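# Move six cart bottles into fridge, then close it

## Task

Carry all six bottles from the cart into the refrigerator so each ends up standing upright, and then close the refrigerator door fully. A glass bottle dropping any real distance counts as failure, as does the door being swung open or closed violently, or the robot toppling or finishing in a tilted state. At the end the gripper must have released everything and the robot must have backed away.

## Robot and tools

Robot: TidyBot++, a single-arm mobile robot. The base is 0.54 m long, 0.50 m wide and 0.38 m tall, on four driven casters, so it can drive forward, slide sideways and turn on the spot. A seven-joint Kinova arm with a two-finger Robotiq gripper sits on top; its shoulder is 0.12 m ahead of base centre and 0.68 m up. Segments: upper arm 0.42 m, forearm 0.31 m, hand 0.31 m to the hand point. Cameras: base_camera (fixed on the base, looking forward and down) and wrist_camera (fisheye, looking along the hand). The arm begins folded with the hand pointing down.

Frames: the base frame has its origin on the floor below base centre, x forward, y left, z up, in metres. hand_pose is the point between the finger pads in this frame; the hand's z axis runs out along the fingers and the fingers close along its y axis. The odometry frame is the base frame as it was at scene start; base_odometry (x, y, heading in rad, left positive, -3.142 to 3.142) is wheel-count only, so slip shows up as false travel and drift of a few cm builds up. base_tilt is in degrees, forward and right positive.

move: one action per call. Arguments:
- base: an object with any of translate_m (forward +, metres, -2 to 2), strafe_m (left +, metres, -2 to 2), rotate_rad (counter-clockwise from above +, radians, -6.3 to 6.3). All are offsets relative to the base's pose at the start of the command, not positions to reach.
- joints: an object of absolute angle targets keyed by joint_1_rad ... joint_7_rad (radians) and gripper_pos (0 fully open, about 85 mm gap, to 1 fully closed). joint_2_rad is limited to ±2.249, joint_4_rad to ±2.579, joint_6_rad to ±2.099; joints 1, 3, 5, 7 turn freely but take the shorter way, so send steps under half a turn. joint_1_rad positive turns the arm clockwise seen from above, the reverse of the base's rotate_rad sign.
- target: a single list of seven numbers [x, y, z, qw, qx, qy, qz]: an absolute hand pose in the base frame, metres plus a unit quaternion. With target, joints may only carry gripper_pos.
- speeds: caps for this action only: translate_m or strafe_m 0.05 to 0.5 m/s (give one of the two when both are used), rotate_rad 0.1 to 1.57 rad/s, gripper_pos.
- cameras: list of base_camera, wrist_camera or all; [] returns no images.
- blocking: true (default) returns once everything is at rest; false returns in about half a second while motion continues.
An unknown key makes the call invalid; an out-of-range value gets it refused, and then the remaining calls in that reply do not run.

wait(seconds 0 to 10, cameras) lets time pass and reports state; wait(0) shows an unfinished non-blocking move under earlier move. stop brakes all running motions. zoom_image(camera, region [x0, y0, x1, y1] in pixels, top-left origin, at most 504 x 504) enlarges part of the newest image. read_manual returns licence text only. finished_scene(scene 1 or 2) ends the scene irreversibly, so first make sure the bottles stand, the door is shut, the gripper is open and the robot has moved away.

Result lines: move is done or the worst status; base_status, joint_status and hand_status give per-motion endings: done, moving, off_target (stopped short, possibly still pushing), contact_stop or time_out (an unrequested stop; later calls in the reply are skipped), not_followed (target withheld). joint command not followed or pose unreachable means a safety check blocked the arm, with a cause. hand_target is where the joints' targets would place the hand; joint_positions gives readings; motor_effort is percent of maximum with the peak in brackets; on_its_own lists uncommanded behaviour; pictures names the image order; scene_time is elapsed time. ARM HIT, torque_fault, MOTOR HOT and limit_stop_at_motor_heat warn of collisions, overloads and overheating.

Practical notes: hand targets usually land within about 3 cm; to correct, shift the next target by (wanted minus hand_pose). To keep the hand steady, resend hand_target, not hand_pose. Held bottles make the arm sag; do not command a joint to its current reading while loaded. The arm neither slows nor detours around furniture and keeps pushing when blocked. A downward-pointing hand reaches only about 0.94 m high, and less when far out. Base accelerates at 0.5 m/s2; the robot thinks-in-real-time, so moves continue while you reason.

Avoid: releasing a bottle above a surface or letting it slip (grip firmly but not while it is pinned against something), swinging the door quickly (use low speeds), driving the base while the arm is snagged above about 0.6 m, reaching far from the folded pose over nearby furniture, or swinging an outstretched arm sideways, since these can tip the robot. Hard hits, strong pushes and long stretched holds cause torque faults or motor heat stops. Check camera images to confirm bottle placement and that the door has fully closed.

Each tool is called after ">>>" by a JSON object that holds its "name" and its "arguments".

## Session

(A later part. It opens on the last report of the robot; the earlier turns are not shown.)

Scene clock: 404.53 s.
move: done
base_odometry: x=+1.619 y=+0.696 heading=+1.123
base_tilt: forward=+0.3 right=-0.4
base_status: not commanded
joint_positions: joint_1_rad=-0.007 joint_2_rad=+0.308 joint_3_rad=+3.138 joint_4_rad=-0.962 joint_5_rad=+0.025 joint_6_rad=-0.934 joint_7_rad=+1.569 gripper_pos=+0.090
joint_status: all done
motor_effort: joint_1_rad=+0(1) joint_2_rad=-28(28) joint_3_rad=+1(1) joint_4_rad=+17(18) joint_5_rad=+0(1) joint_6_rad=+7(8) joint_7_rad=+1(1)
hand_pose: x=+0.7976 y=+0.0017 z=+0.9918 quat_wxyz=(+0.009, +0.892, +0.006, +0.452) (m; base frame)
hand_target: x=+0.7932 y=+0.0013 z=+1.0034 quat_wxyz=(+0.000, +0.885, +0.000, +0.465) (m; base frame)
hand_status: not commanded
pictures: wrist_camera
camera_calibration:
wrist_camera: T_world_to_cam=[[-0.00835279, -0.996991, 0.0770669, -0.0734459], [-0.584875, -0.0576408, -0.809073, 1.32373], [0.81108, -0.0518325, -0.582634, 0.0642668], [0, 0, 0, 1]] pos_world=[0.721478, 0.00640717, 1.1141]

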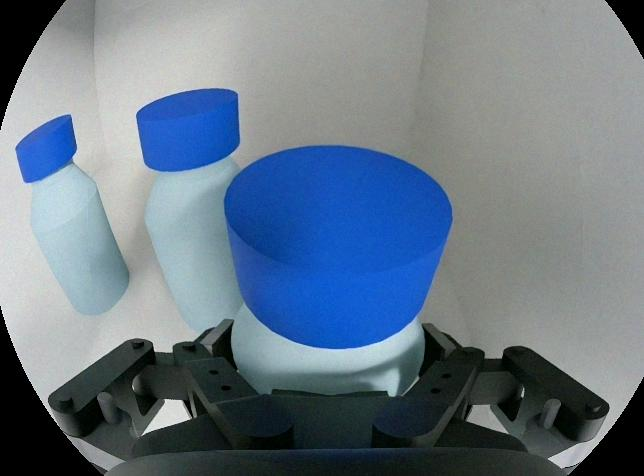

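>>> {"name": "move", "arguments": {"base": {"translate_m": -0.45}, "speeds": {"translate_m": 0.35}, "cameras": ["wrist_camera"]}}

>>> {"name": "move", "arguments": {"base": {"translate_m": -0.192, "strafe_m": -0.046, "rotate_rad": -2.923}, "speeds": {"rotate_rad": 1.1}, "joints": {"joint_1_rad": 0, "joint_2_rad": 0.30, "joint_4_rad": -0.98, "joint_6_rad": -0.91, "gripper_pos": 0}, "cameras": ["wrist_camera"]}}

Scene clock: 415.37 s.
move: done
base_odometry: x=+1.424 y=+0.290 heading=+1.123
base_tilt: forward=+0.4 right=-0.4
base_status: done
joint_positions: joint_1_rad=-0.007 joint_2_rad=+0.301 joint_3_rad=+3.138 joint_4_rad=-0.962 joint_5_rad=+0.025 joint_6_rad=-0.934 joint_7_rad=+1.569 gripper_pos=+0.090
joint_status: not commanded
motor_effort: joint_1_rad=+1(2) joint_2_rad=-28(33) joint_3_rad=+1(1) joint_4_rad=+17(19) joint_5_rad=+0(1) joint_6_rad=+7(8) joint_7_rad=+0(1)
hand_pose: x=+0.7954 y=+0.0017 z=+0.9961 quat_wxyz=(+0.009, +0.891, +0.006, +0.455) (m; base frame)
hand_target: x=+0.7932 y=+0.0013 z=+1.0034 quat_wxyz=(+0.000, +0.885, +0.000, +0.465) (m; base frame)
hand_status: not commanded
pictures: wrist_camera
camera_calibration:
wrist_camera: T_world_to_cam=[[-0.00884588, -0.996994, 0.0769699, -0.0733262], [-0.57968, -0.0576069, -0.812806, 1.32562], [0.814796, -0.0518079, -0.577428, 0.0603925], [0, 0, 0, 1]] pos_world=[0.718578, 0.00638784, 1.11799]

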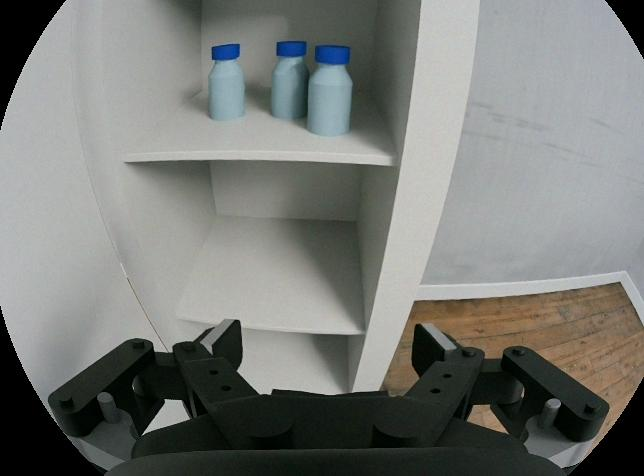

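Scene clock: 419.20 s.
move: done
base_odometry: x=+1.383 y=+0.097 heading=-1.800
base_tilt: forward=+0.4 right=-0.4
base_status: done
joint_positions: joint_1_rad=+0.002 joint_2_rad=+0.305 joint_3_rad=+3.144 joint_4_rad=-0.963 joint_5_rad=+0.025 joint_6_rad=-0.934 joint_7_rad=+1.569 gripper_pos=+0.000
joint_status: all done
motor_effort: joint_1_rad=-1(5) joint_2_rad=-28(32) joint_3_rad=+0(4) joint_4_rad=+17(19) joint_5_rad=+0(2) joint_6_rad=+7(8) joint_7_rad=+1(1)
hand_pose: x=+0.7967 y=-0.0077 z=+0.9931 quat_wxyz=(+0.013, +0.892, +0.000, +0.452) (m; base frame)
hand_target: x=+0.7980 y=+0.0013 z=+0.9932 quat_wxyz=(+0.000, +0.889, +0.000, +0.458) (m; base frame)
hand_status: not commanded
pictures: wrist_camera
camera_calibration:
wrist_camera: T_world_to_cam=[[-0.0230559, -0.996626, 0.0787747, -0.0728686], [-0.584115, -0.0505183, -0.810097, 1.32428], [0.811343, -0.0646911, -0.580979, 0.0632894], [0, 0, 0, 1]] pos_world=[0.720501, -0.00162817, 1.1153]

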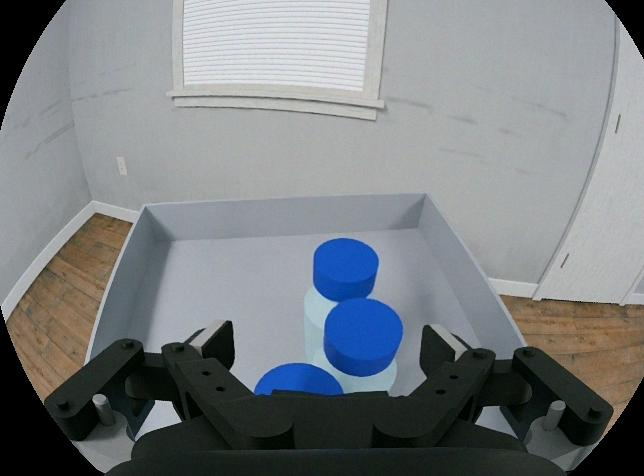

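>>> {"name": "move", "arguments": {"base": {"strafe_m": 0.011}, "joints": {"joint_2_rad": 0.285, "joint_4_rad": -1.18, "joint_6_rad": -0.71}, "cameras": ["wrist_camera"]}}

Scene clock: 423.63 s.
move: done
base_odometry: x=+1.394 y=+0.095 heading=-1.800
base_tilt: forward=+0.4 right=-0.4
base_status: done
joint_positions: joint_1_rad=+0.000 joint_2_rad=+0.305 joint_3_rad=+3.142 joint_4_rad=-1.161 joint_5_rad=+0.025 joint_6_rad=-0.763 joint_7_rad=+1.569 gripper_pos=+0.000
joint_status: all done
motor_effort: joint_1_rad=+0(4) joint_2_rad=-28(30) joint_3_rad=+1(2) joint_4_rad=+17(19) joint_5_rad=+0(1) joint_6_rad=+7(9) joint_7_rad=+0(1)
hand_pose: x=+0.8043 y=-0.0044 z=+0.9255 quat_wxyz=(+0.012, +0.898, +0.003, +0.440) (m; base frame)
hand_target: x=+0.8061 y=+0.0013 z=+0.9419 quat_wxyz=(+0.000, +0.885, +0.000, +0.465) (m; base frame)
hand_status: not commanded
pictures: wrist_camera
camera_calibration:
wrist_camera: T_world_to_cam=[[-0.0130438, -0.996743, 0.0795782, -0.0729437], [-0.605446, -0.0554646, -0.793952, 1.27629], [0.79578, -0.0585365, -0.60275, 0.0508197], [0, 0, 0, 1]] pos_world=[0.731329, 0.00105732, 1.04975]

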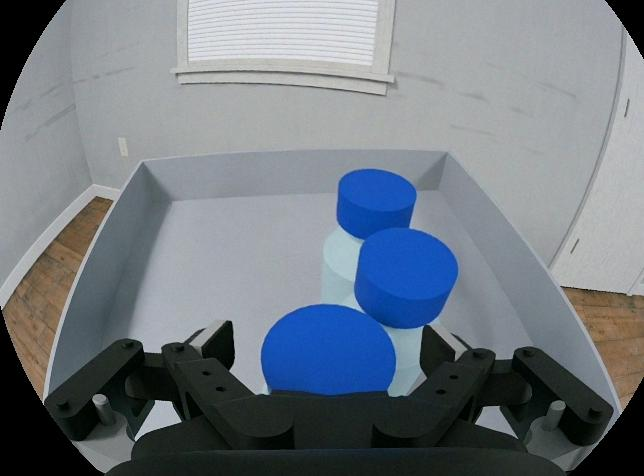

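>>> {"name": "move", "arguments": {"base": {"translate_m": -0.003, "strafe_m": -0.001}, "joints": {"joint_2_rad": 0.285, "joint_4_rad": -1.42, "joint_6_rad": -0.45}, "cameras": ["wrist_camera"]}}

Scene clock: 429.10 s.
move: done
base_odometry: x=+1.393 y=+0.098 heading=-1.800
base_tilt: forward=+0.4 right=-0.4
base_status: done
joint_positions: joint_1_rad=+0.000 joint_2_rad=+0.303 joint_3_rad=+3.142 joint_4_rad=-1.400 joint_5_rad=+0.025 joint_6_rad=-0.503 joint_7_rad=+1.569 gripper_pos=+0.000
joint_status: all done
motor_effort: joint_1_rad=+0(1) joint_2_rad=-29(33) joint_3_rad=+1(2) joint_4_rad=+18(20) joint_5_rad=-1(1) joint_6_rad=+7(9) joint_7_rad=+0(1)
hand_pose: x=+0.8069 y=-0.0028 z=+0.8572 quat_wxyz=(+0.010, +0.892, +0.006, +0.451) (m; base frame)
hand_target: x=+0.8085 y=+0.0013 z=+0.8718 quat_wxyz=(+0.000, +0.881, +0.000, +0.474) (m; base frame)
hand_status: not commanded
pictures: wrist_camera
camera_calibration:
wrist_camera: T_world_to_cam=[[-0.00835814, -0.99682, 0.0792493, -0.0693393], [-0.586298, -0.0593155, -0.807921, 1.22018], [0.810052, -0.0532165, -0.583938, -0.019991], [0, 0, 0, 1]] pos_world=[0.731006, 0.0021932, 0.979635]

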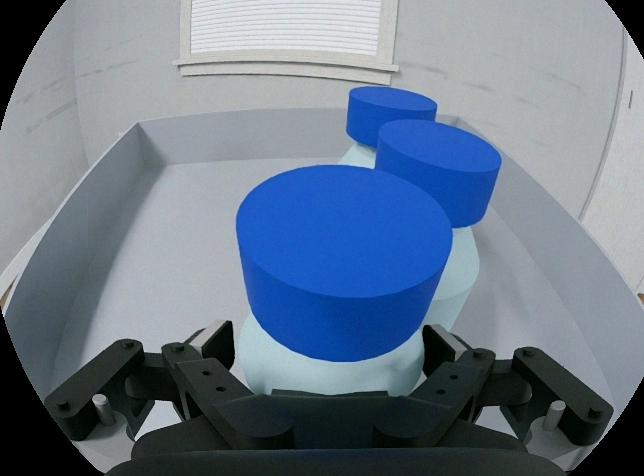

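>>> {"name": "move", "arguments": {"joints": {"gripper_pos": 0.4}, "cameras": []}}

>>> {"name": "move", "arguments": {"joints": {"joint_2_rad": 0.32, "joint_4_rad": -0.75, "joint_6_rad": -1.05}, "cameras": ["wrist_camera"]}}

Scene clock: 431.40 s.
move: off_target
base_odometry: x=+1.393 y=+0.098 heading=-1.800
base_tilt: forward=+0.4 right=-0.4
base_status: not commanded
joint_positions: joint_1_rad=+0.000 joint_2_rad=+0.302 joint_3_rad=+3.142 joint_4_rad=-1.400 joint_5_rad=+0.025 joint_6_rad=-0.500 joint_7_rad=+1.569 gripper_pos=+0.231
joint_status: gripper_pos off_target (ended at +0.231, target +0.400)
motor_effort: joint_1_rad=+0(2) joint_2_rad=-27(29) joint_3_rad=+1(1) joint_4_rad=+18(19) joint_5_rad=-1(1) joint_6_rad=+8(9) joint_7_rad=+1(1)
hand_pose: x=+0.8070 y=-0.0029 z=+0.8582 quat_wxyz=(+0.010, +0.892, +0.006, +0.452) (m; base frame)
hand_target: x=+0.8085 y=+0.0013 z=+0.8718 quat_wxyz=(+0.000, +0.881, +0.000, +0.474) (m; base frame)
hand_status: not commanded
pictures: none
No camera images: "cameras" was empty.

Scene clock: 433.63 s.
move: done
base_odometry: x=+1.393 y=+0.098 heading=-1.800
base_tilt: forward=+0.4 right=-0.4
base_status: not commanded
joint_positions: joint_1_rad=+0.000 joint_2_rad=+0.322 joint_3_rad=+3.141 joint_4_rad=-0.802 joint_5_rad=+0.025 joint_6_rad=-1.005 joint_7_rad=+1.569 gripper_pos=+0.231
joint_status: all done
motor_effort: joint_1_rad=+1(3) joint_2_rad=-33(37) joint_3_rad=+1(2) joint_4_rad=+20(26) joint_5_rad=+0(1) joint_6_rad=+11(15) joint_7_rad=+0(1)
hand_pose: x=+0.7998 y=-0.0052 z=+1.0518 quat_wxyz=(+0.012, +0.875, +0.000, +0.485) (m; base frame)
hand_target: x=+0.7926 y=+0.0013 z=+1.0696 quat_wxyz=(+0.000, +0.872, +0.000, +0.489) (m; base frame)
hand_status: not commanded
pictures: wrist_camera
camera_calibration:
wrist_camera: T_world_to_cam=[[-0.0259482, -0.996795, 0.0756692, -0.0694031], [-0.523405, -0.050943, -0.85056, 1.36768], [0.851689, -0.0616761, -0.520406, -0.000912944], [0, 0, 0, 1]] pos_world=[0.714829, 0.000436894, 1.16807]

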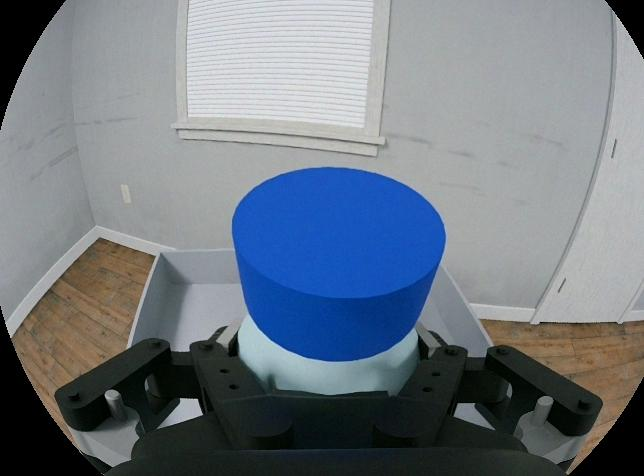

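>>> {"name": "move", "arguments": {"base": {"translate_m": -0.143, "strafe_m": -0.128, "rotate_rad": 2.923}, "speeds": {"rotate_rad": 0.9}, "joints": {"joint_1_rad": 0, "joint_2_rad": 0.325, "joint_3_rad": 3.1416, "joint_4_rad": -0.71, "joint_5_rad": 0, "joint_6_rad": -1.09, "joint_7_rad": 1.571}}}

Scene clock: 450.57 s.
move: done
base_odometry: x=+1.301 y=+0.266 heading=+1.122
base_tilt: forward=+0.4 right=-0.4
base_status: done
joint_positions: joint_1_rad=-0.005 joint_2_rad=+0.345 joint_3_rad=+3.138 joint_4_rad=-0.761 joint_5_rad=+0.025 joint_6_rad=-1.051 joint_7_rad=+1.569 gripper_pos=+0.231
joint_status: all done
motor_effort: joint_1_rad=+0(5) joint_2_rad=-33(37) joint_3_rad=+1(4) joint_4_rad=+20(22) joint_5_rad=+0(2) joint_6_rad=+11(11) joint_7_rad=+0(2)
hand_pose: x=+0.8015 y=+0.0001 z=+1.0468 quat_wxyz=(+0.010, +0.881, +0.003, +0.473) (m; base frame)
hand_target: x=+0.7884 y=+0.0013 z=+1.0772 quat_wxyz=(+0.000, +0.874, +0.000, +0.487) (m; base frame)
hand_status: not commanded
pictures: base_camera, wrist_camera
camera_calibration:
wrist_camera: T_world_to_cam=[[-0.0161988, -0.997076, 0.0746734, -0.0703886], [-0.545994, -0.0537444, -0.836063, 1.36756], [0.837632, -0.0543145, -0.543527, 0.0308229], [0, 0, 0, 1]] pos_world=[0.719723, 0.00499015, 1.16538]

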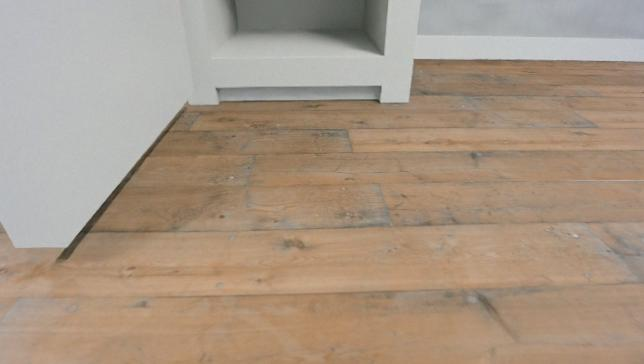

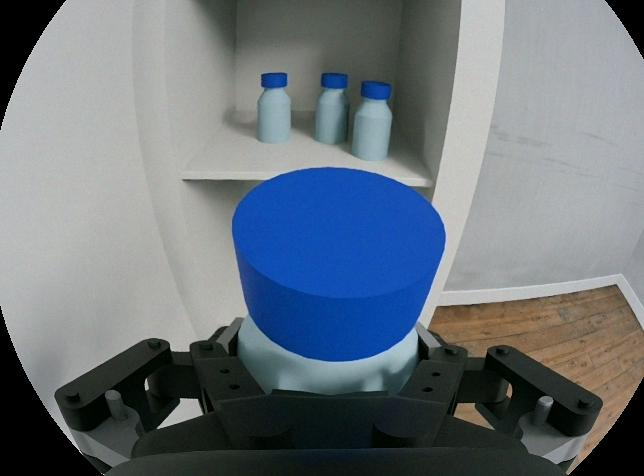

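>>> {"name": "move", "arguments": {"base": {"translate_m": 0.485}, "speeds": {"translate_m": 0.35}, "joints": {"joint_1_rad": -0.136}}}

>>> {"name": "move", "arguments": {"joints": {"joint_2_rad": 0.285, "joint_4_rad": -1.0, "joint_6_rad": -0.89}}}

Scene clock: 455.70 s.
move: done
base_odometry: x=+1.511 y=+0.703 heading=+1.123
base_tilt: forward=+0.4 right=-0.4
base_status: done
joint_positions: joint_1_rad=-0.133 joint_2_rad=+0.348 joint_3_rad=+3.138 joint_4_rad=-0.759 joint_5_rad=+0.025 joint_6_rad=-1.053 joint_7_rad=+1.569 gripper_pos=+0.231
joint_status: all done
motor_effort: joint_1_rad=+0(4) joint_2_rad=-33(36) joint_3_rad=+1(3) joint_4_rad=+21(22) joint_5_rad=+0(2) joint_6_rad=+10(11) joint_7_rad=+0(1)
hand_pose: x=+0.7968 y=+0.0874 z=+1.0455 quat_wxyz=(-0.021, +0.880, +0.060, +0.471) (m; base frame)
hand_target: x=+0.7820 y=+0.0921 z=+1.0772 quat_wxyz=(-0.033, +0.872, +0.059, +0.486) (m; base frame)
hand_status: not commanded
pictures: base_camera, wrist_camera
camera_calibration:
wrist_camera: T_world_to_cam=[[0.11149, -0.990978, 0.0743808, -0.0853134], [-0.536601, -0.12303, -0.834819, 1.36585], [0.836439, 0.0531614, -0.545476, 0.0323973], [0, 0, 0, 1]] pos_world=[0.715329, 0.0817746, 1.16425]

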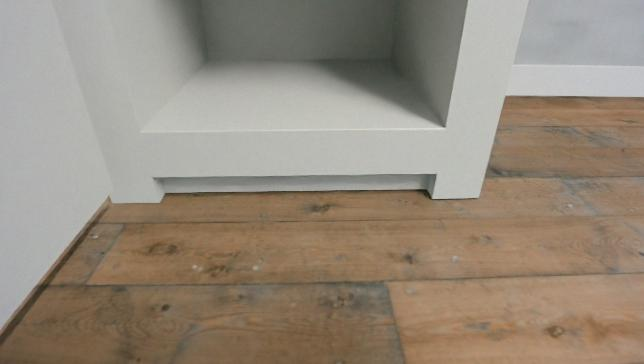

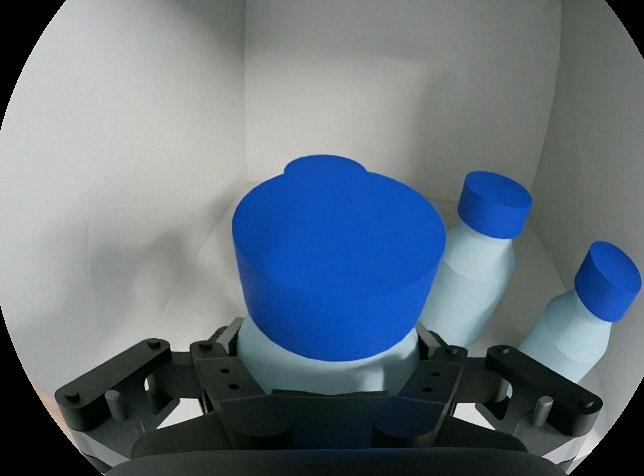

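Scene clock: 457.07 s.
move: done
base_odometry: x=+1.511 y=+0.703 heading=+1.123
base_tilt: forward=+0.4 right=-0.4
base_status: not commanded
joint_positions: joint_1_rad=-0.133 joint_2_rad=+0.305 joint_3_rad=+3.138 joint_4_rad=-0.960 joint_5_rad=+0.024 joint_6_rad=-0.922 joint_7_rad=+1.569 gripper_pos=+0.232
joint_status: all done
motor_effort: joint_1_rad=+0(3) joint_2_rad=-25(34) joint_3_rad=+0(2) joint_4_rad=+15(21) joint_5_rad=-1(2) joint_6_rad=+5(11) joint_7_rad=+0(1)
hand_pose: x=+0.7936 y=+0.0877 z=+0.9981 quat_wxyz=(-0.020, +0.886, +0.062, +0.459) (m; base frame)
hand_target: x=+0.7887 y=+0.0930 z=+0.9974 quat_wxyz=(-0.032, +0.883, +0.060, +0.464) (m; base frame)
hand_status: not commanded
pictures: base_camera, wrist_camera
camera_calibration:
wrist_camera: T_world_to_cam=[[0.116461, -0.990273, 0.0761345, -0.0869609], [-0.558644, -0.128694, -0.819362, 1.32719], [0.82119, 0.0528913, -0.568198, 0.0440059], [0, 0, 0, 1]] pos_world=[0.715418, 0.0823584, 1.11908]

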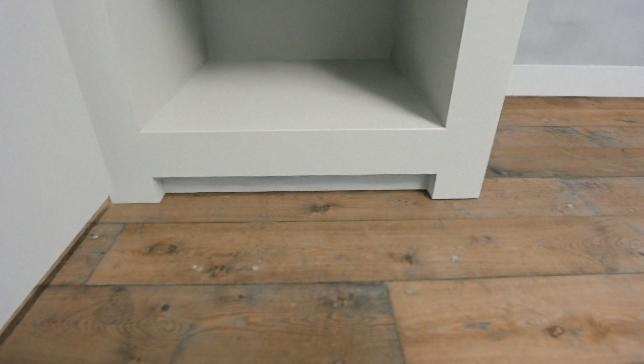

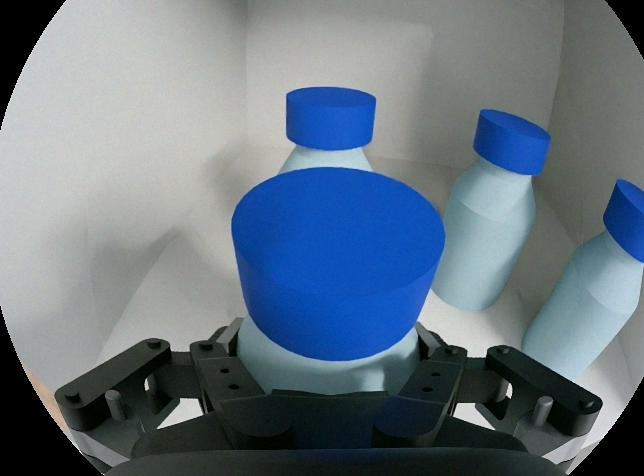

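>>> {"name": "move", "arguments": {"joints": {"gripper_pos": 0.18}, "cameras": []}}

>>> {"name": "move", "arguments": {"joints": {"gripper_pos": 0.08}, "cameras": ["wrist_camera"]}}

Scene clock: 460.80 s.
move: done
base_odometry: x=+1.511 y=+0.703 heading=+1.123
base_tilt: forward=+0.4 right=-0.4
base_status: not commanded
joint_positions: joint_1_rad=-0.133 joint_2_rad=+0.305 joint_3_rad=+3.138 joint_4_rad=-0.981 joint_5_rad=+0.024 joint_6_rad=-0.921 joint_7_rad=+1.569 gripper_pos=+0.180
joint_status: all done
motor_effort: joint_1_rad=+0(1) joint_2_rad=-28(29) joint_3_rad=+0(1) joint_4_rad=+17(19) joint_5_rad=+0(2) joint_6_rad=+7(8) joint_7_rad=+0(1)
hand_pose: x=+0.7917 y=+0.0874 z=+0.9862 quat_wxyz=(-0.020, +0.891, +0.062, +0.450) (m; base frame)
hand_target: x=+0.7887 y=+0.0930 z=+0.9974 quat_wxyz=(-0.032, +0.883, +0.060, +0.464) (m; base frame)
hand_status: not commanded
pictures: none
No camera images: "cameras" was empty.

Scene clock: 461.33 s.
move: done
base_odometry: x=+1.511 y=+0.703 heading=+1.123
base_tilt: forward=+0.4 right=-0.4
base_status: not commanded
joint_positions: joint_1_rad=-0.133 joint_2_rad=+0.305 joint_3_rad=+3.138 joint_4_rad=-0.981 joint_5_rad=+0.024 joint_6_rad=-0.921 joint_7_rad=+1.569 gripper_pos=+0.080
joint_status: all done
motor_effort: joint_1_rad=+0(1) joint_2_rad=-28(28) joint_3_rad=+1(1) joint_4_rad=+18(18) joint_5_rad=-1(1) joint_6_rad=+7(7) joint_7_rad=+1(1)
hand_pose: x=+0.7917 y=+0.0874 z=+0.9862 quat_wxyz=(-0.020, +0.891, +0.062, +0.450) (m; base frame)
hand_target: x=+0.7887 y=+0.0930 z=+0.9974 quat_wxyz=(-0.032, +0.883, +0.060, +0.464) (m; base frame)
hand_status: not commanded
pictures: wrist_camera
camera_calibration:
wrist_camera: T_world_to_cam=[[0.118136, -0.990043, 0.0765362, -0.087799], [-0.575837, -0.131096, -0.806986, 1.31794], [0.808985, 0.0512617, -0.58559, 0.0657709], [0, 0, 0, 1]] pos_world=[0.716081, 0.0824797, 1.10879]

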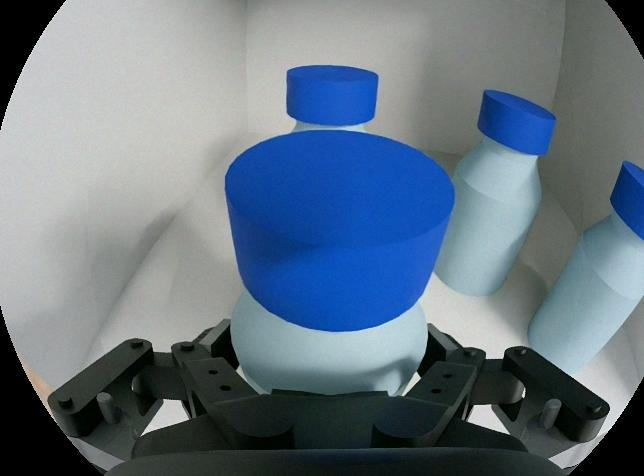

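>>> {"name": "move", "arguments": {"base": {"translate_m": -0.35}, "speeds": {"translate_m": 0.4}, "cameras": ["wrist_camera"]}}

Scene clock: 464.83 s.
move: done
base_odometry: x=+1.360 y=+0.388 heading=+1.124
base_tilt: forward=+0.4 right=-0.4
base_status: done
joint_positions: joint_1_rad=-0.133 joint_2_rad=+0.295 joint_3_rad=+3.138 joint_4_rad=-0.982 joint_5_rad=+0.024 joint_6_rad=-0.921 joint_7_rad=+1.569 gripper_pos=+0.080
joint_status: not commanded
motor_effort: joint_1_rad=+0(3) joint_2_rad=-28(33) joint_3_rad=+1(2) joint_4_rad=+17(19) joint_5_rad=+0(1) joint_6_rad=+7(8) joint_7_rad=+0(1)
hand_pose: x=+0.7887 y=+0.0869 z=+0.9925 quat_wxyz=(-0.020, +0.889, +0.062, +0.454) (m; base frame)
hand_target: x=+0.7887 y=+0.0930 z=+0.9974 quat_wxyz=(-0.032, +0.883, +0.060, +0.464) (m; base frame)
hand_status: not commanded
pictures: wrist_camera
camera_calibration:
wrist_camera: T_world_to_cam=[[0.117265, -0.990154, 0.07645, -0.087644], [-0.5684, -0.130043, -0.81241, 1.32069], [0.814353, 0.051813, -0.578053, 0.0601667], [0, 0, 0, 1]] pos_world=[0.711962, 0.0818478, 1.11442]

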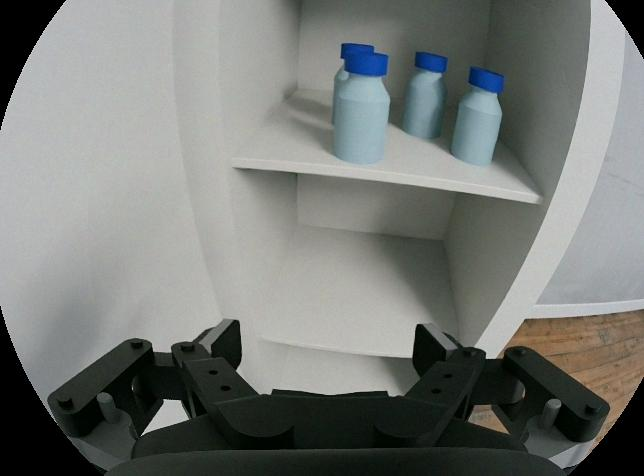

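>>> {"name": "move", "arguments": {"base": {"translate_m": -0.352, "strafe_m": -0.011, "rotate_rad": -2.774}, "speeds": {"rotate_rad": 1.1}, "joints": {"joint_1_rad": 0, "joint_2_rad": 0.30, "joint_4_rad": -0.98, "joint_6_rad": -0.91, "gripper_pos": 0}, "cameras": ["wrist_camera"]}}

Scene clock: 470.97 s.
move: done
base_odometry: x=+1.218 y=+0.066 heading=-1.650
base_tilt: forward=+0.4 right=-0.4
base_status: done
joint_positions: joint_1_rad=+0.001 joint_2_rad=+0.299 joint_3_rad=+3.143 joint_4_rad=-0.982 joint_5_rad=+0.024 joint_6_rad=-0.921 joint_7_rad=+1.569 gripper_pos=+0.000
joint_status: all done
motor_effort: joint_1_rad=+0(6) joint_2_rad=-28(32) joint_3_rad=+1(4) joint_4_rad=+18(19) joint_5_rad=+0(2) joint_6_rad=+7(8) joint_7_rad=+0(1)
hand_pose: x=+0.7953 y=-0.0060 z=+0.9904 quat_wxyz=(+0.012, +0.892, +0.001, +0.453) (m; base frame)
hand_target: x=+0.7980 y=+0.0013 z=+0.9932 quat_wxyz=(+0.000, +0.889, +0.000, +0.458) (m; base frame)
hand_status: not commanded
pictures: wrist_camera
camera_calibration:
wrist_camera: T_world_to_cam=[[-0.0203837, -0.996757, 0.0778456, -0.0721919], [-0.583493, -0.051366, -0.810492, 1.3212], [0.811862, -0.0619432, -0.580554, 0.062116], [0, 0, 0, 1]] pos_world=[0.719009, -0.000245293, 1.1125]

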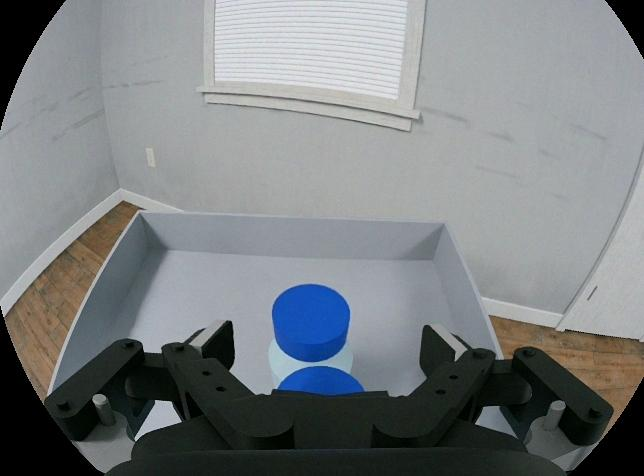

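>>> {"name": "move", "arguments": {"joints": {"joint_2_rad": 0.285, "joint_4_rad": -1.18, "joint_6_rad": -0.71}, "cameras": ["wrist_camera"]}}

Scene clock: 475.30 s.
move: done
base_odometry: x=+1.218 y=+0.066 heading=-1.650
base_tilt: forward=+0.4 right=-0.4
base_status: not commanded
joint_positions: joint_1_rad=+0.001 joint_2_rad=+0.299 joint_3_rad=+3.143 joint_4_rad=-1.161 joint_5_rad=+0.024 joint_6_rad=-0.763 joint_7_rad=+1.569 gripper_pos=+0.000
joint_status: all done
motor_effort: joint_1_rad=+0(1) joint_2_rad=-28(30) joint_3_rad=+0(1) joint_4_rad=+17(20) joint_5_rad=+0(1) joint_6_rad=+7(8) joint_7_rad=+1(1)
hand_pose: x=+0.8026 y=-0.0052 z=+0.9299 quat_wxyz=(+0.012, +0.896, +0.003, +0.443) (m; base frame)
hand_target: x=+0.8061 y=+0.0013 z=+0.9419 quat_wxyz=(+0.000, +0.885, +0.000, +0.465) (m; base frame)
hand_status: not commanded
pictures: wrist_camera
camera_calibration:
wrist_camera: T_world_to_cam=[[-0.0149601, -0.996767, 0.0789429, -0.0719547], [-0.60044, -0.0541757, -0.797832, 1.27827], [0.79953, -0.0593361, -0.597688, 0.0469784], [0, 0, 0, 1]] pos_world=[0.728885, 0.000316361, 1.0536]

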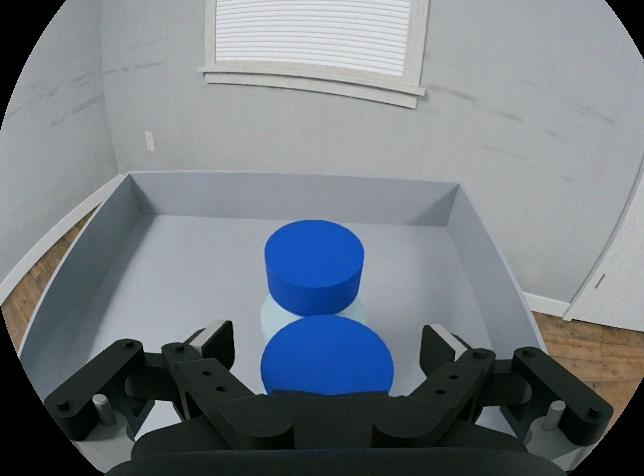

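>>> {"name": "move", "arguments": {"base": {"translate_m": -0.008}, "joints": {"joint_2_rad": 0.285, "joint_4_rad": -1.42, "joint_6_rad": -0.45}, "cameras": ["wrist_camera"]}}

Scene clock: 478.57 s.
move: done
base_odometry: x=+1.218 y=+0.074 heading=-1.651
base_tilt: forward=+0.4 right=-0.3
base_status: done
joint_positions: joint_1_rad=+0.001 joint_2_rad=+0.296 joint_3_rad=+3.143 joint_4_rad=-1.400 joint_5_rad=+0.024 joint_6_rad=-0.503 joint_7_rad=+1.569 gripper_pos=+0.000
joint_status: all done
motor_effort: joint_1_rad=+0(2) joint_2_rad=-28(33) joint_3_rad=+0(1) joint_4_rad=+17(20) joint_5_rad=+1(1) joint_6_rad=+7(9) joint_7_rad=+0(1)
hand_pose: x=+0.8056 y=-0.0037 z=+0.8620 quat_wxyz=(+0.010, +0.891, +0.005, +0.454) (m; base frame)
hand_target: x=+0.8085 y=+0.0013 z=+0.8719 quat_wxyz=(+0.000, +0.881, +0.000, +0.474) (m; base frame)
hand_status: not commanded
pictures: wrist_camera
camera_calibration:
wrist_camera: T_world_to_cam=[[-0.0105279, -0.996848, 0.0786372, -0.068311], [-0.580727, -0.0579249, -0.812035, 1.22235], [0.81403, -0.0542158, -0.578287, -0.0243105], [0, 0, 0, 1]] pos_world=[0.728922, 0.00139088, 0.983905]

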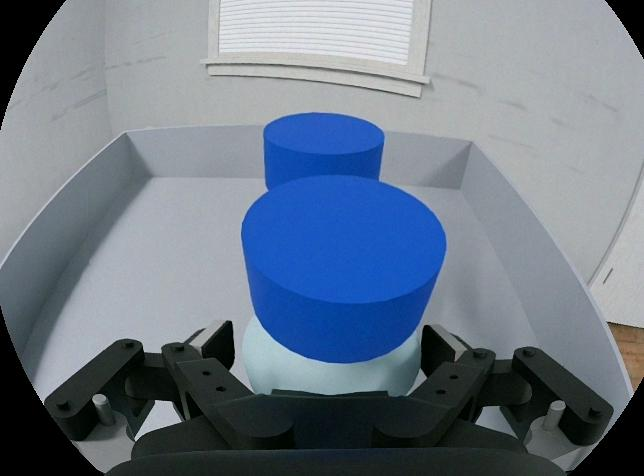

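>>> {"name": "move", "arguments": {"joints": {"gripper_pos": 0.4}, "cameras": ["wrist_camera"]}}

Scene clock: 480.80 s.
move: off_target
base_odometry: x=+1.218 y=+0.074 heading=-1.651
base_tilt: forward=+0.3 right=-0.4
base_status: not commanded
joint_positions: joint_1_rad=+0.001 joint_2_rad=+0.296 joint_3_rad=+3.143 joint_4_rad=-1.400 joint_5_rad=+0.024 joint_6_rad=-0.500 joint_7_rad=+1.569 gripper_pos=+0.236
joint_status: gripper_pos off_target (ended at +0.236, target +0.400)
motor_effort: joint_1_rad=-1(2) joint_2_rad=-27(28) joint_3_rad=+1(1) joint_4_rad=+18(19) joint_5_rad=-1(1) joint_6_rad=+8(9) joint_7_rad=+0(1)
hand_pose: x=+0.8060 y=-0.0039 z=+0.8631 quat_wxyz=(+0.011, +0.890, +0.005, +0.456) (m; base frame)
hand_target: x=+0.8085 y=+0.0013 z=+0.8719 quat_wxyz=(+0.000, +0.881, +0.000, +0.474) (m; base frame)
hand_status: not commanded
pictures: wrist_camera
camera_calibration:
wrist_camera: T_world_to_cam=[[-0.0110366, -0.996841, 0.0786498, -0.0681836], [-0.578009, -0.0578227, -0.813979, 1.2229], [0.815956, -0.0544439, -0.575545, -0.0278589], [0, 0, 0, 1]] pos_world=[0.728829, 0.00122663, 0.984747]

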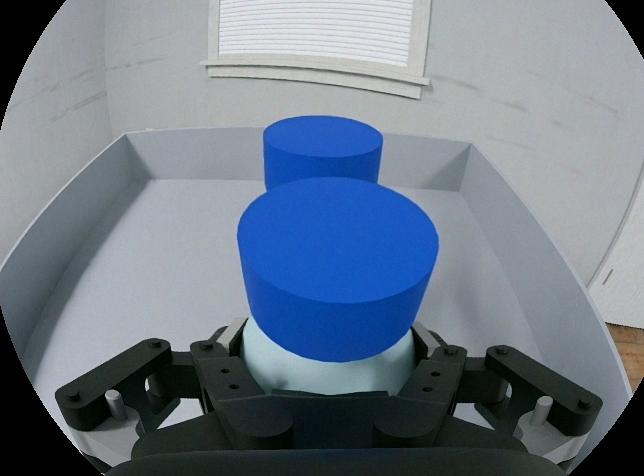

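>>> {"name": "move", "arguments": {"joints": {"joint_2_rad": 0.32, "joint_4_rad": -0.75, "joint_6_rad": -1.05}, "cameras": ["wrist_camera"]}}

>>> {"name": "move", "arguments": {"base": {"translate_m": -0.195, "strafe_m": 0.077, "rotate_rad": 2.773}, "speeds": {"rotate_rad": 0.9}, "joints": {"joint_1_rad": 0, "joint_2_rad": 0.325, "joint_3_rad": 3.1416, "joint_4_rad": -0.71, "joint_5_rad": 0, "joint_6_rad": -1.09, "joint_7_rad": 1.571}, "cameras": ["wrist_camera"]}}

Scene clock: 489.43 s.
move: done
base_odometry: x=+1.218 y=+0.074 heading=-1.651
base_tilt: forward=+0.4 right=-0.3
base_status: not commanded
joint_positions: joint_1_rad=+0.001 joint_2_rad=+0.317 joint_3_rad=+3.143 joint_4_rad=-0.799 joint_5_rad=+0.024 joint_6_rad=-1.004 joint_7_rad=+1.569 gripper_pos=+0.236
joint_status: all done
motor_effort: joint_1_rad=+0(1) joint_2_rad=-32(35) joint_3_rad=+1(1) joint_4_rad=+20(25) joint_5_rad=+0(1) joint_6_rad=+10(14) joint_7_rad=+0(1)
hand_pose: x=+0.7982 y=-0.0065 z=+1.0571 quat_wxyz=(+0.013, +0.872, -0.001, +0.489) (m; base frame)
hand_target: x=+0.7926 y=+0.0013 z=+1.0696 quat_wxyz=(+0.000, +0.872, +0.000, +0.489) (m; base frame)
hand_status: not commanded
pictures: wrist_camera
camera_calibration:
wrist_camera: T_world_to_cam=[[-0.0287782, -0.99674, 0.0753718, -0.0685252], [-0.515546, -0.0497999, -0.855413, 1.3702], [0.856378, -0.063475, -0.512432, -0.00900071], [0, 0, 0, 1]] pos_world=[0.712139, -0.000637082, 1.17264]

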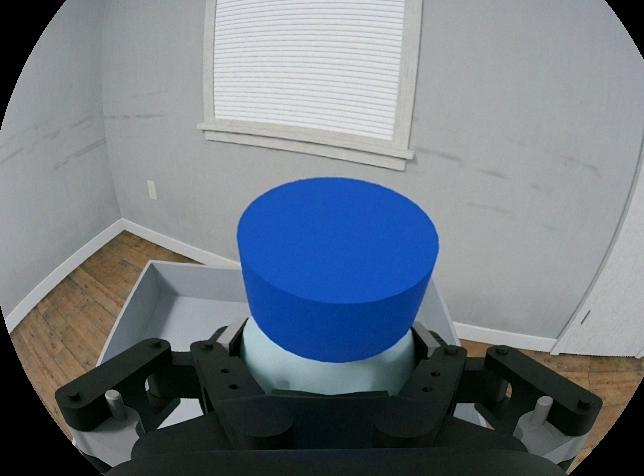

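Scene clock: 493.67 s.
move: done
base_odometry: x=+1.311 y=+0.262 heading=+1.122
base_tilt: forward=+0.4 right=-0.4
base_status: done
joint_positions: joint_1_rad=-0.006 joint_2_rad=+0.338 joint_3_rad=+3.138 joint_4_rad=-0.759 joint_5_rad=+0.024 joint_6_rad=-1.048 joint_7_rad=+1.569 gripper_pos=+0.236
joint_status: all done
motor_effort: joint_1_rad=+0(5) joint_2_rad=-32(35) joint_3_rad=+1(3) joint_4_rad=+20(21) joint_5_rad=+0(3) joint_6_rad=+11(12) joint_7_rad=+0(2)
hand_pose: x=+0.7995 y=+0.0004 z=+1.0534 quat_wxyz=(+0.009, +0.878, +0.003, +0.478) (m; base frame)
hand_target: x=+0.7883 y=+0.0013 z=+1.0772 quat_wxyz=(+0.000, +0.874, +0.000, +0.487) (m; base frame)
hand_status: not commanded
pictures: wrist_camera
camera_calibration:
wrist_camera: T_world_to_cam=[[-0.0166469, -0.997132, 0.0738317, -0.0694301], [-0.535683, -0.0534557, -0.842725, 1.37081], [0.844255, -0.0535792, -0.533257, 0.0200167], [0, 0, 0, 1]] pos_world=[0.716268, 0.00511942, 1.17102]

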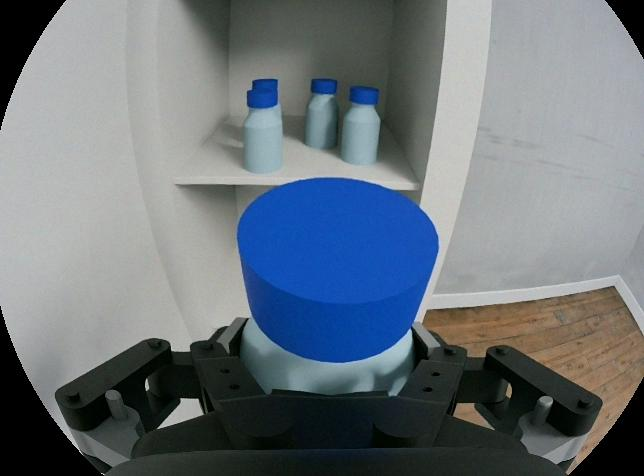

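>>> {"name": "move", "arguments": {"base": {"translate_m": 0.465}, "speeds": {"translate_m": 0.35}, "cameras": ["wrist_camera"]}}

>>> {"name": "move", "arguments": {"joints": {"joint_2_rad": 0.285, "joint_4_rad": -0.98, "joint_6_rad": -0.91}, "cameras": ["wrist_camera"]}}

Scene clock: 499.40 s.
move: done
base_odometry: x=+1.512 y=+0.681 heading=+1.123
base_tilt: forward=+0.4 right=-0.4
base_status: done
joint_positions: joint_1_rad=-0.006 joint_2_rad=+0.343 joint_3_rad=+3.138 joint_4_rad=-0.757 joint_5_rad=+0.024 joint_6_rad=-1.050 joint_7_rad=+1.569 gripper_pos=+0.236
joint_status: not commanded
motor_effort: joint_1_rad=+0(1) joint_2_rad=-33(35) joint_3_rad=+1(1) joint_4_rad=+19(21) joint_5_rad=+0(1) joint_6_rad=+10(11) joint_7_rad=+0(1)
hand_pose: x=+0.8011 y=+0.0004 z=+1.0509 quat_wxyz=(+0.009, +0.879, +0.003, +0.476) (m; base frame)
hand_target: x=+0.7883 y=+0.0013 z=+1.0772 quat_wxyz=(+0.000, +0.874, +0.000, +0.487) (m; base frame)
hand_status: not commanded
pictures: wrist_camera
camera_calibration:
wrist_camera: T_world_to_cam=[[-0.0163666, -0.997131, 0.0739052, -0.0695202], [-0.539351, -0.0534347, -0.840384, 1.37001], [0.841922, -0.0536151, -0.536929, 0.0230838], [0, 0, 0, 1]] pos_world=[0.718343, 0.00512282, 1.16886]

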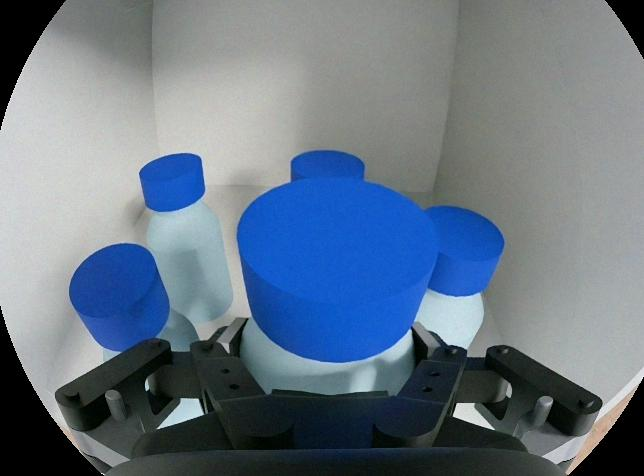

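Scene clock: 500.73 s.
move: done
base_odometry: x=+1.512 y=+0.681 heading=+1.122
base_tilt: forward=+0.4 right=-0.4
base_status: not commanded
joint_positions: joint_1_rad=-0.006 joint_2_rad=+0.306 joint_3_rad=+3.138 joint_4_rad=-0.941 joint_5_rad=+0.024 joint_6_rad=-0.941 joint_7_rad=+1.569 gripper_pos=+0.236
joint_status: all done
motor_effort: joint_1_rad=+0(2) joint_2_rad=-25(33) joint_3_rad=+0(2) joint_4_rad=+15(21) joint_5_rad=-2(2) joint_6_rad=+5(11) joint_7_rad=-1(1)
hand_pose: x=+0.7976 y=+0.0008 z=+1.0031 quat_wxyz=(+0.009, +0.888, +0.005, +0.459) (m; base frame)
hand_target: x=+0.7933 y=+0.0013 z=+1.0034 quat_wxyz=(+0.000, +0.885, +0.000, +0.465) (m; base frame)
hand_status: not commanded
pictures: wrist_camera
camera_calibration:
wrist_camera: T_world_to_cam=[[-0.0111356, -0.997061, 0.0757931, -0.0716625], [-0.571418, -0.0558571, -0.818756, 1.33186], [0.820584, -0.0524269, -0.569117, 0.0496117], [0, 0, 0, 1]] pos_world=[0.719543, 0.00554322, 1.12414]

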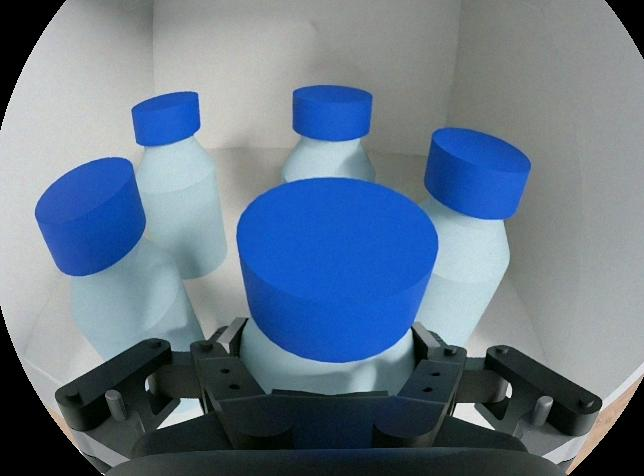

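>>> {"name": "move", "arguments": {"joints": {"gripper_pos": 0.18}, "cameras": []}}

>>> {"name": "move", "arguments": {"joints": {"gripper_pos": 0.1}, "cameras": ["wrist_camera"]}}

Scene clock: 505.10 s.
move: done
base_odometry: x=+1.512 y=+0.681 heading=+1.122
base_tilt: forward=+0.4 right=-0.4
base_status: not commanded
joint_positions: joint_1_rad=-0.006 joint_2_rad=+0.306 joint_3_rad=+3.138 joint_4_rad=-0.961 joint_5_rad=+0.024 joint_6_rad=-0.941 joint_7_rad=+1.569 gripper_pos=+0.180
joint_status: all done
motor_effort: joint_1_rad=+0(1) joint_2_rad=-28(29) joint_3_rad=+1(1) joint_4_rad=+17(18) joint_5_rad=+0(2) joint_6_rad=+7(8) joint_7_rad=+0(1)
hand_pose: x=+0.7960 y=+0.0009 z=+0.9921 quat_wxyz=(+0.009, +0.893, +0.005, +0.450) (m; base frame)
hand_target: x=+0.7933 y=+0.0013 z=+1.0034 quat_wxyz=(+0.000, +0.885, +0.000, +0.465) (m; base frame)
hand_status: not commanded
pictures: none
No camera images: "cameras" was empty.

Scene clock: 505.60 s.
move: done
base_odometry: x=+1.512 y=+0.681 heading=+1.122
base_tilt: forward=+0.4 right=-0.4
base_status: not commanded
joint_positions: joint_1_rad=-0.006 joint_2_rad=+0.306 joint_3_rad=+3.138 joint_4_rad=-0.961 joint_5_rad=+0.024 joint_6_rad=-0.941 joint_7_rad=+1.569 gripper_pos=+0.100
joint_status: all done
motor_effort: joint_1_rad=+0(1) joint_2_rad=-28(28) joint_3_rad=+1(1) joint_4_rad=+17(18) joint_5_rad=+0(1) joint_6_rad=+7(8) joint_7_rad=+1(1)
hand_pose: x=+0.7960 y=+0.0009 z=+0.9921 quat_wxyz=(+0.009, +0.893, +0.005, +0.450) (m; base frame)
hand_target: x=+0.7933 y=+0.0013 z=+1.0034 quat_wxyz=(+0.000, +0.885, +0.000, +0.465) (m; base frame)
hand_status: not commanded
pictures: wrist_camera
camera_calibration:
wrist_camera: T_world_to_cam=[[-0.00958623, -0.997053, 0.0761136, -0.0723866], [-0.587537, -0.0559761, -0.807259, 1.32332], [0.809141, -0.0524581, -0.585269, 0.0698667], [0, 0, 0, 1]] pos_world=[0.720275, 0.00556636, 1.11467]

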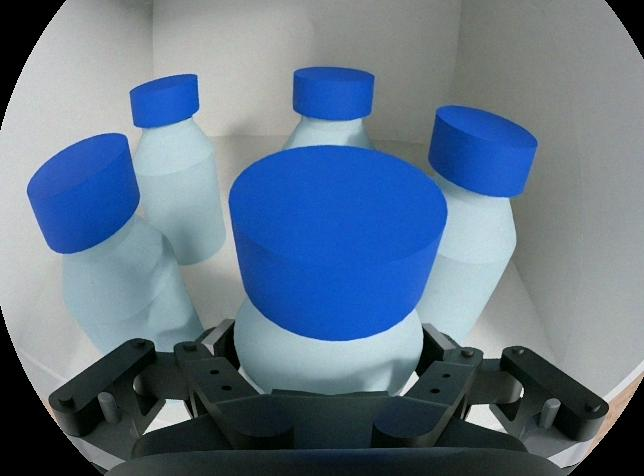

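>>> {"name": "move", "arguments": {"base": {"translate_m": -0.34}, "speeds": {"translate_m": 0.4}, "cameras": ["wrist_camera"]}}

Scene clock: 509.10 s.
move: done
base_odometry: x=+1.365 y=+0.374 heading=+1.123
base_tilt: forward=+0.4 right=-0.4
base_status: done
joint_positions: joint_1_rad=-0.005 joint_2_rad=+0.295 joint_3_rad=+3.139 joint_4_rad=-0.962 joint_5_rad=+0.024 joint_6_rad=-0.941 joint_7_rad=+1.569 gripper_pos=+0.100
joint_status: not commanded
motor_effort: joint_1_rad=+0(2) joint_2_rad=-28(33) joint_3_rad=+1(2) joint_4_rad=+17(19) joint_5_rad=+0(1) joint_6_rad=+7(8) joint_7_rad=+0(1)
hand_pose: x=+0.7923 y=+0.0004 z=+0.9993 quat_wxyz=(+0.009, +0.890, +0.005, +0.455) (m; base frame)
hand_target: x=+0.7933 y=+0.0013 z=+1.0034 quat_wxyz=(+0.000, +0.885, +0.000, +0.465) (m; base frame)
hand_status: not commanded
pictures: wrist_camera
camera_calibration:
wrist_camera: T_world_to_cam=[[-0.0109906, -0.997046, 0.0760203, -0.0721703], [-0.579045, -0.0556349, -0.813395, 1.32638], [0.815222, -0.0529589, -0.576723, 0.0636534], [0, 0, 0, 1]] pos_world=[0.715351, 0.00520714, 1.12107]

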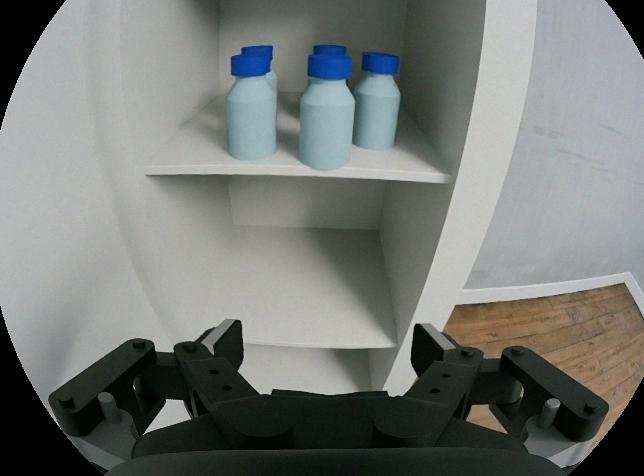

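>>> {"name": "move", "arguments": {"base": {"translate_m": -0.396, "strafe_m": -0.027, "rotate_rad": -2.774}, "speeds": {"rotate_rad": 1.1}, "joints": {"joint_1_rad": 0, "joint_2_rad": 0.30, "joint_4_rad": -0.98, "joint_6_rad": -0.91, "gripper_pos": 0}, "cameras": ["wrist_camera"]}}

>>> {"name": "move", "arguments": {"joints": {"joint_2_rad": 0.285, "joint_4_rad": -1.18, "joint_6_rad": -0.71}, "cameras": ["wrist_camera"]}}

Scene clock: 518.90 s.
move: done
base_odometry: x=+1.218 y=+0.006 heading=-1.651
base_tilt: forward=+0.4 right=-0.4
base_status: done
joint_positions: joint_1_rad=+0.001 joint_2_rad=+0.302 joint_3_rad=+3.143 joint_4_rad=-0.963 joint_5_rad=+0.024 joint_6_rad=-0.941 joint_7_rad=+1.569 gripper_pos=+0.000
joint_status: all done
motor_effort: joint_1_rad=+0(5) joint_2_rad=-28(32) joint_3_rad=+0(4) joint_4_rad=+19(19) joint_5_rad=+0(2) joint_6_rad=+8(8) joint_7_rad=+0(1)
hand_pose: x=+0.7945 y=-0.0062 z=+0.9941 quat_wxyz=(+0.012, +0.892, +0.000, +0.451) (m; base frame)
hand_target: x=+0.7980 y=+0.0013 z=+0.9932 quat_wxyz=(+0.000, +0.889, +0.000, +0.458) (m; base frame)
hand_status: not commanded
pictures: wrist_camera
camera_calibration:
wrist_camera: T_world_to_cam=[[-0.0208196, -0.996784, 0.0773845, -0.0719218], [-0.585891, -0.0505541, -0.808812, 1.32398], [0.810123, -0.0621781, -0.582954, 0.0687892], [0, 0, 0, 1]] pos_world=[0.718483, -0.000480693, 1.11652]

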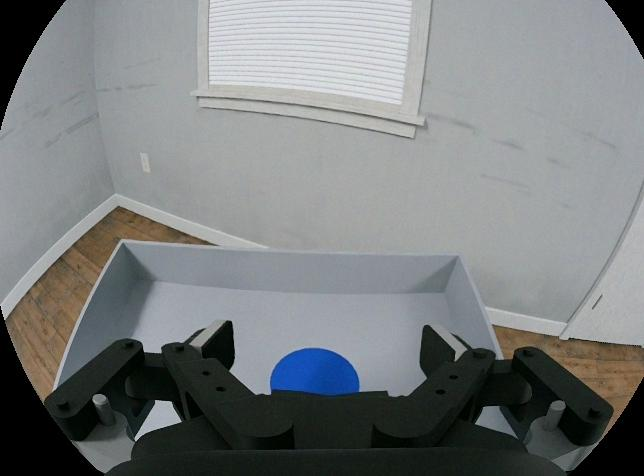

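Scene clock: 520.13 s.
move: done
base_odometry: x=+1.218 y=+0.006 heading=-1.651
base_tilt: forward=+0.4 right=-0.4
base_status: not commanded
joint_positions: joint_1_rad=+0.001 joint_2_rad=+0.302 joint_3_rad=+3.143 joint_4_rad=-1.161 joint_5_rad=+0.024 joint_6_rad=-0.763 joint_7_rad=+1.569 gripper_pos=+0.000
joint_status: all done
motor_effort: joint_1_rad=+0(1) joint_2_rad=-29(30) joint_3_rad=+1(1) joint_4_rad=+18(19) joint_5_rad=+0(1) joint_6_rad=+7(8) joint_7_rad=+0(1)
hand_pose: x=+0.8034 y=-0.0054 z=+0.9282 quat_wxyz=(+0.012, +0.897, +0.002, +0.442) (m; base frame)
hand_target: x=+0.8061 y=+0.0013 z=+0.9419 quat_wxyz=(+0.000, +0.885, +0.000, +0.465) (m; base frame)
hand_status: not commanded
pictures: wrist_camera
camera_calibration:
wrist_camera: T_world_to_cam=[[-0.015061, -0.996794, 0.0785805, -0.0715464], [-0.602327, -0.0536852, -0.796442, 1.27761], [0.798107, -0.0593264, -0.599588, 0.0482286], [0, 0, 0, 1]] pos_world=[0.729971, 0.00013302, 1.05208]

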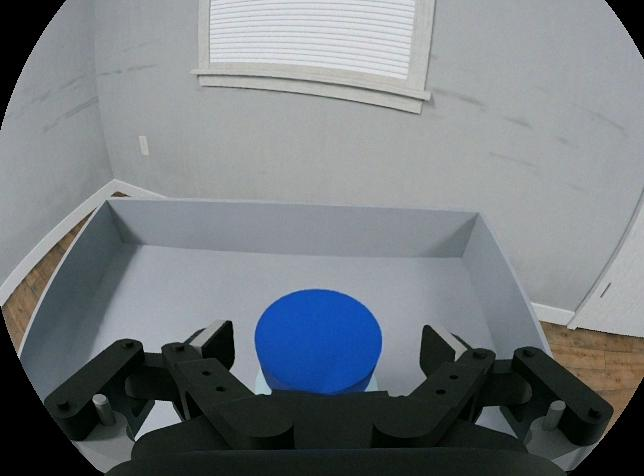

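>>> {"name": "move", "arguments": {"base": {"translate_m": 0.008, "strafe_m": 0.004}, "joints": {"joint_2_rad": 0.285, "joint_4_rad": -1.42, "joint_6_rad": -0.45}, "cameras": ["wrist_camera"]}}

Scene clock: 523.37 s.
move: done
base_odometry: x=+1.221 y=-0.003 heading=-1.652
base_tilt: forward=+0.4 right=-0.4
base_status: done
joint_positions: joint_1_rad=+0.001 joint_2_rad=+0.301 joint_3_rad=+3.143 joint_4_rad=-1.400 joint_5_rad=+0.024 joint_6_rad=-0.503 joint_7_rad=+1.569 gripper_pos=+0.000
joint_status: all done
motor_effort: joint_1_rad=+0(2) joint_2_rad=-28(31) joint_3_rad=+1(2) joint_4_rad=+18(19) joint_5_rad=+0(1) joint_6_rad=+7(8) joint_7_rad=+0(1)
hand_pose: x=+0.8064 y=-0.0037 z=+0.8590 quat_wxyz=(+0.010, +0.892, +0.005, +0.452) (m; base frame)
hand_target: x=+0.8085 y=+0.0013 z=+0.8719 quat_wxyz=(+0.000, +0.881, +0.000, +0.474) (m; base frame)
hand_status: not commanded
pictures: wrist_camera
camera_calibration:
wrist_camera: T_world_to_cam=[[-0.0103077, -0.99688, 0.078257, -0.0679259], [-0.584188, -0.057513, -0.809578, 1.22111], [0.811553, -0.0540617, -0.581772, -0.021664], [0, 0, 0, 1]] pos_world=[0.730238, 0.00134434, 0.981294]

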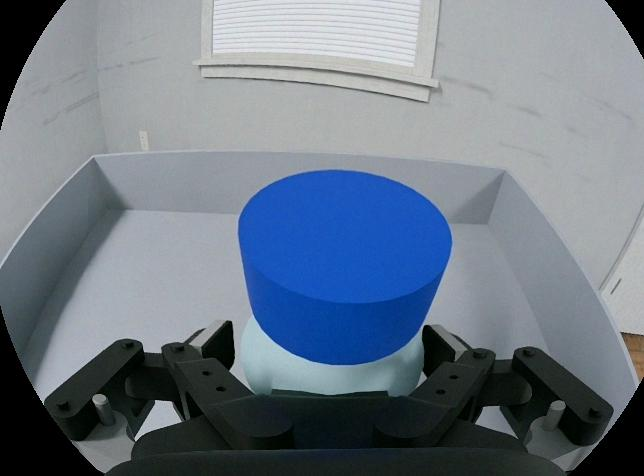

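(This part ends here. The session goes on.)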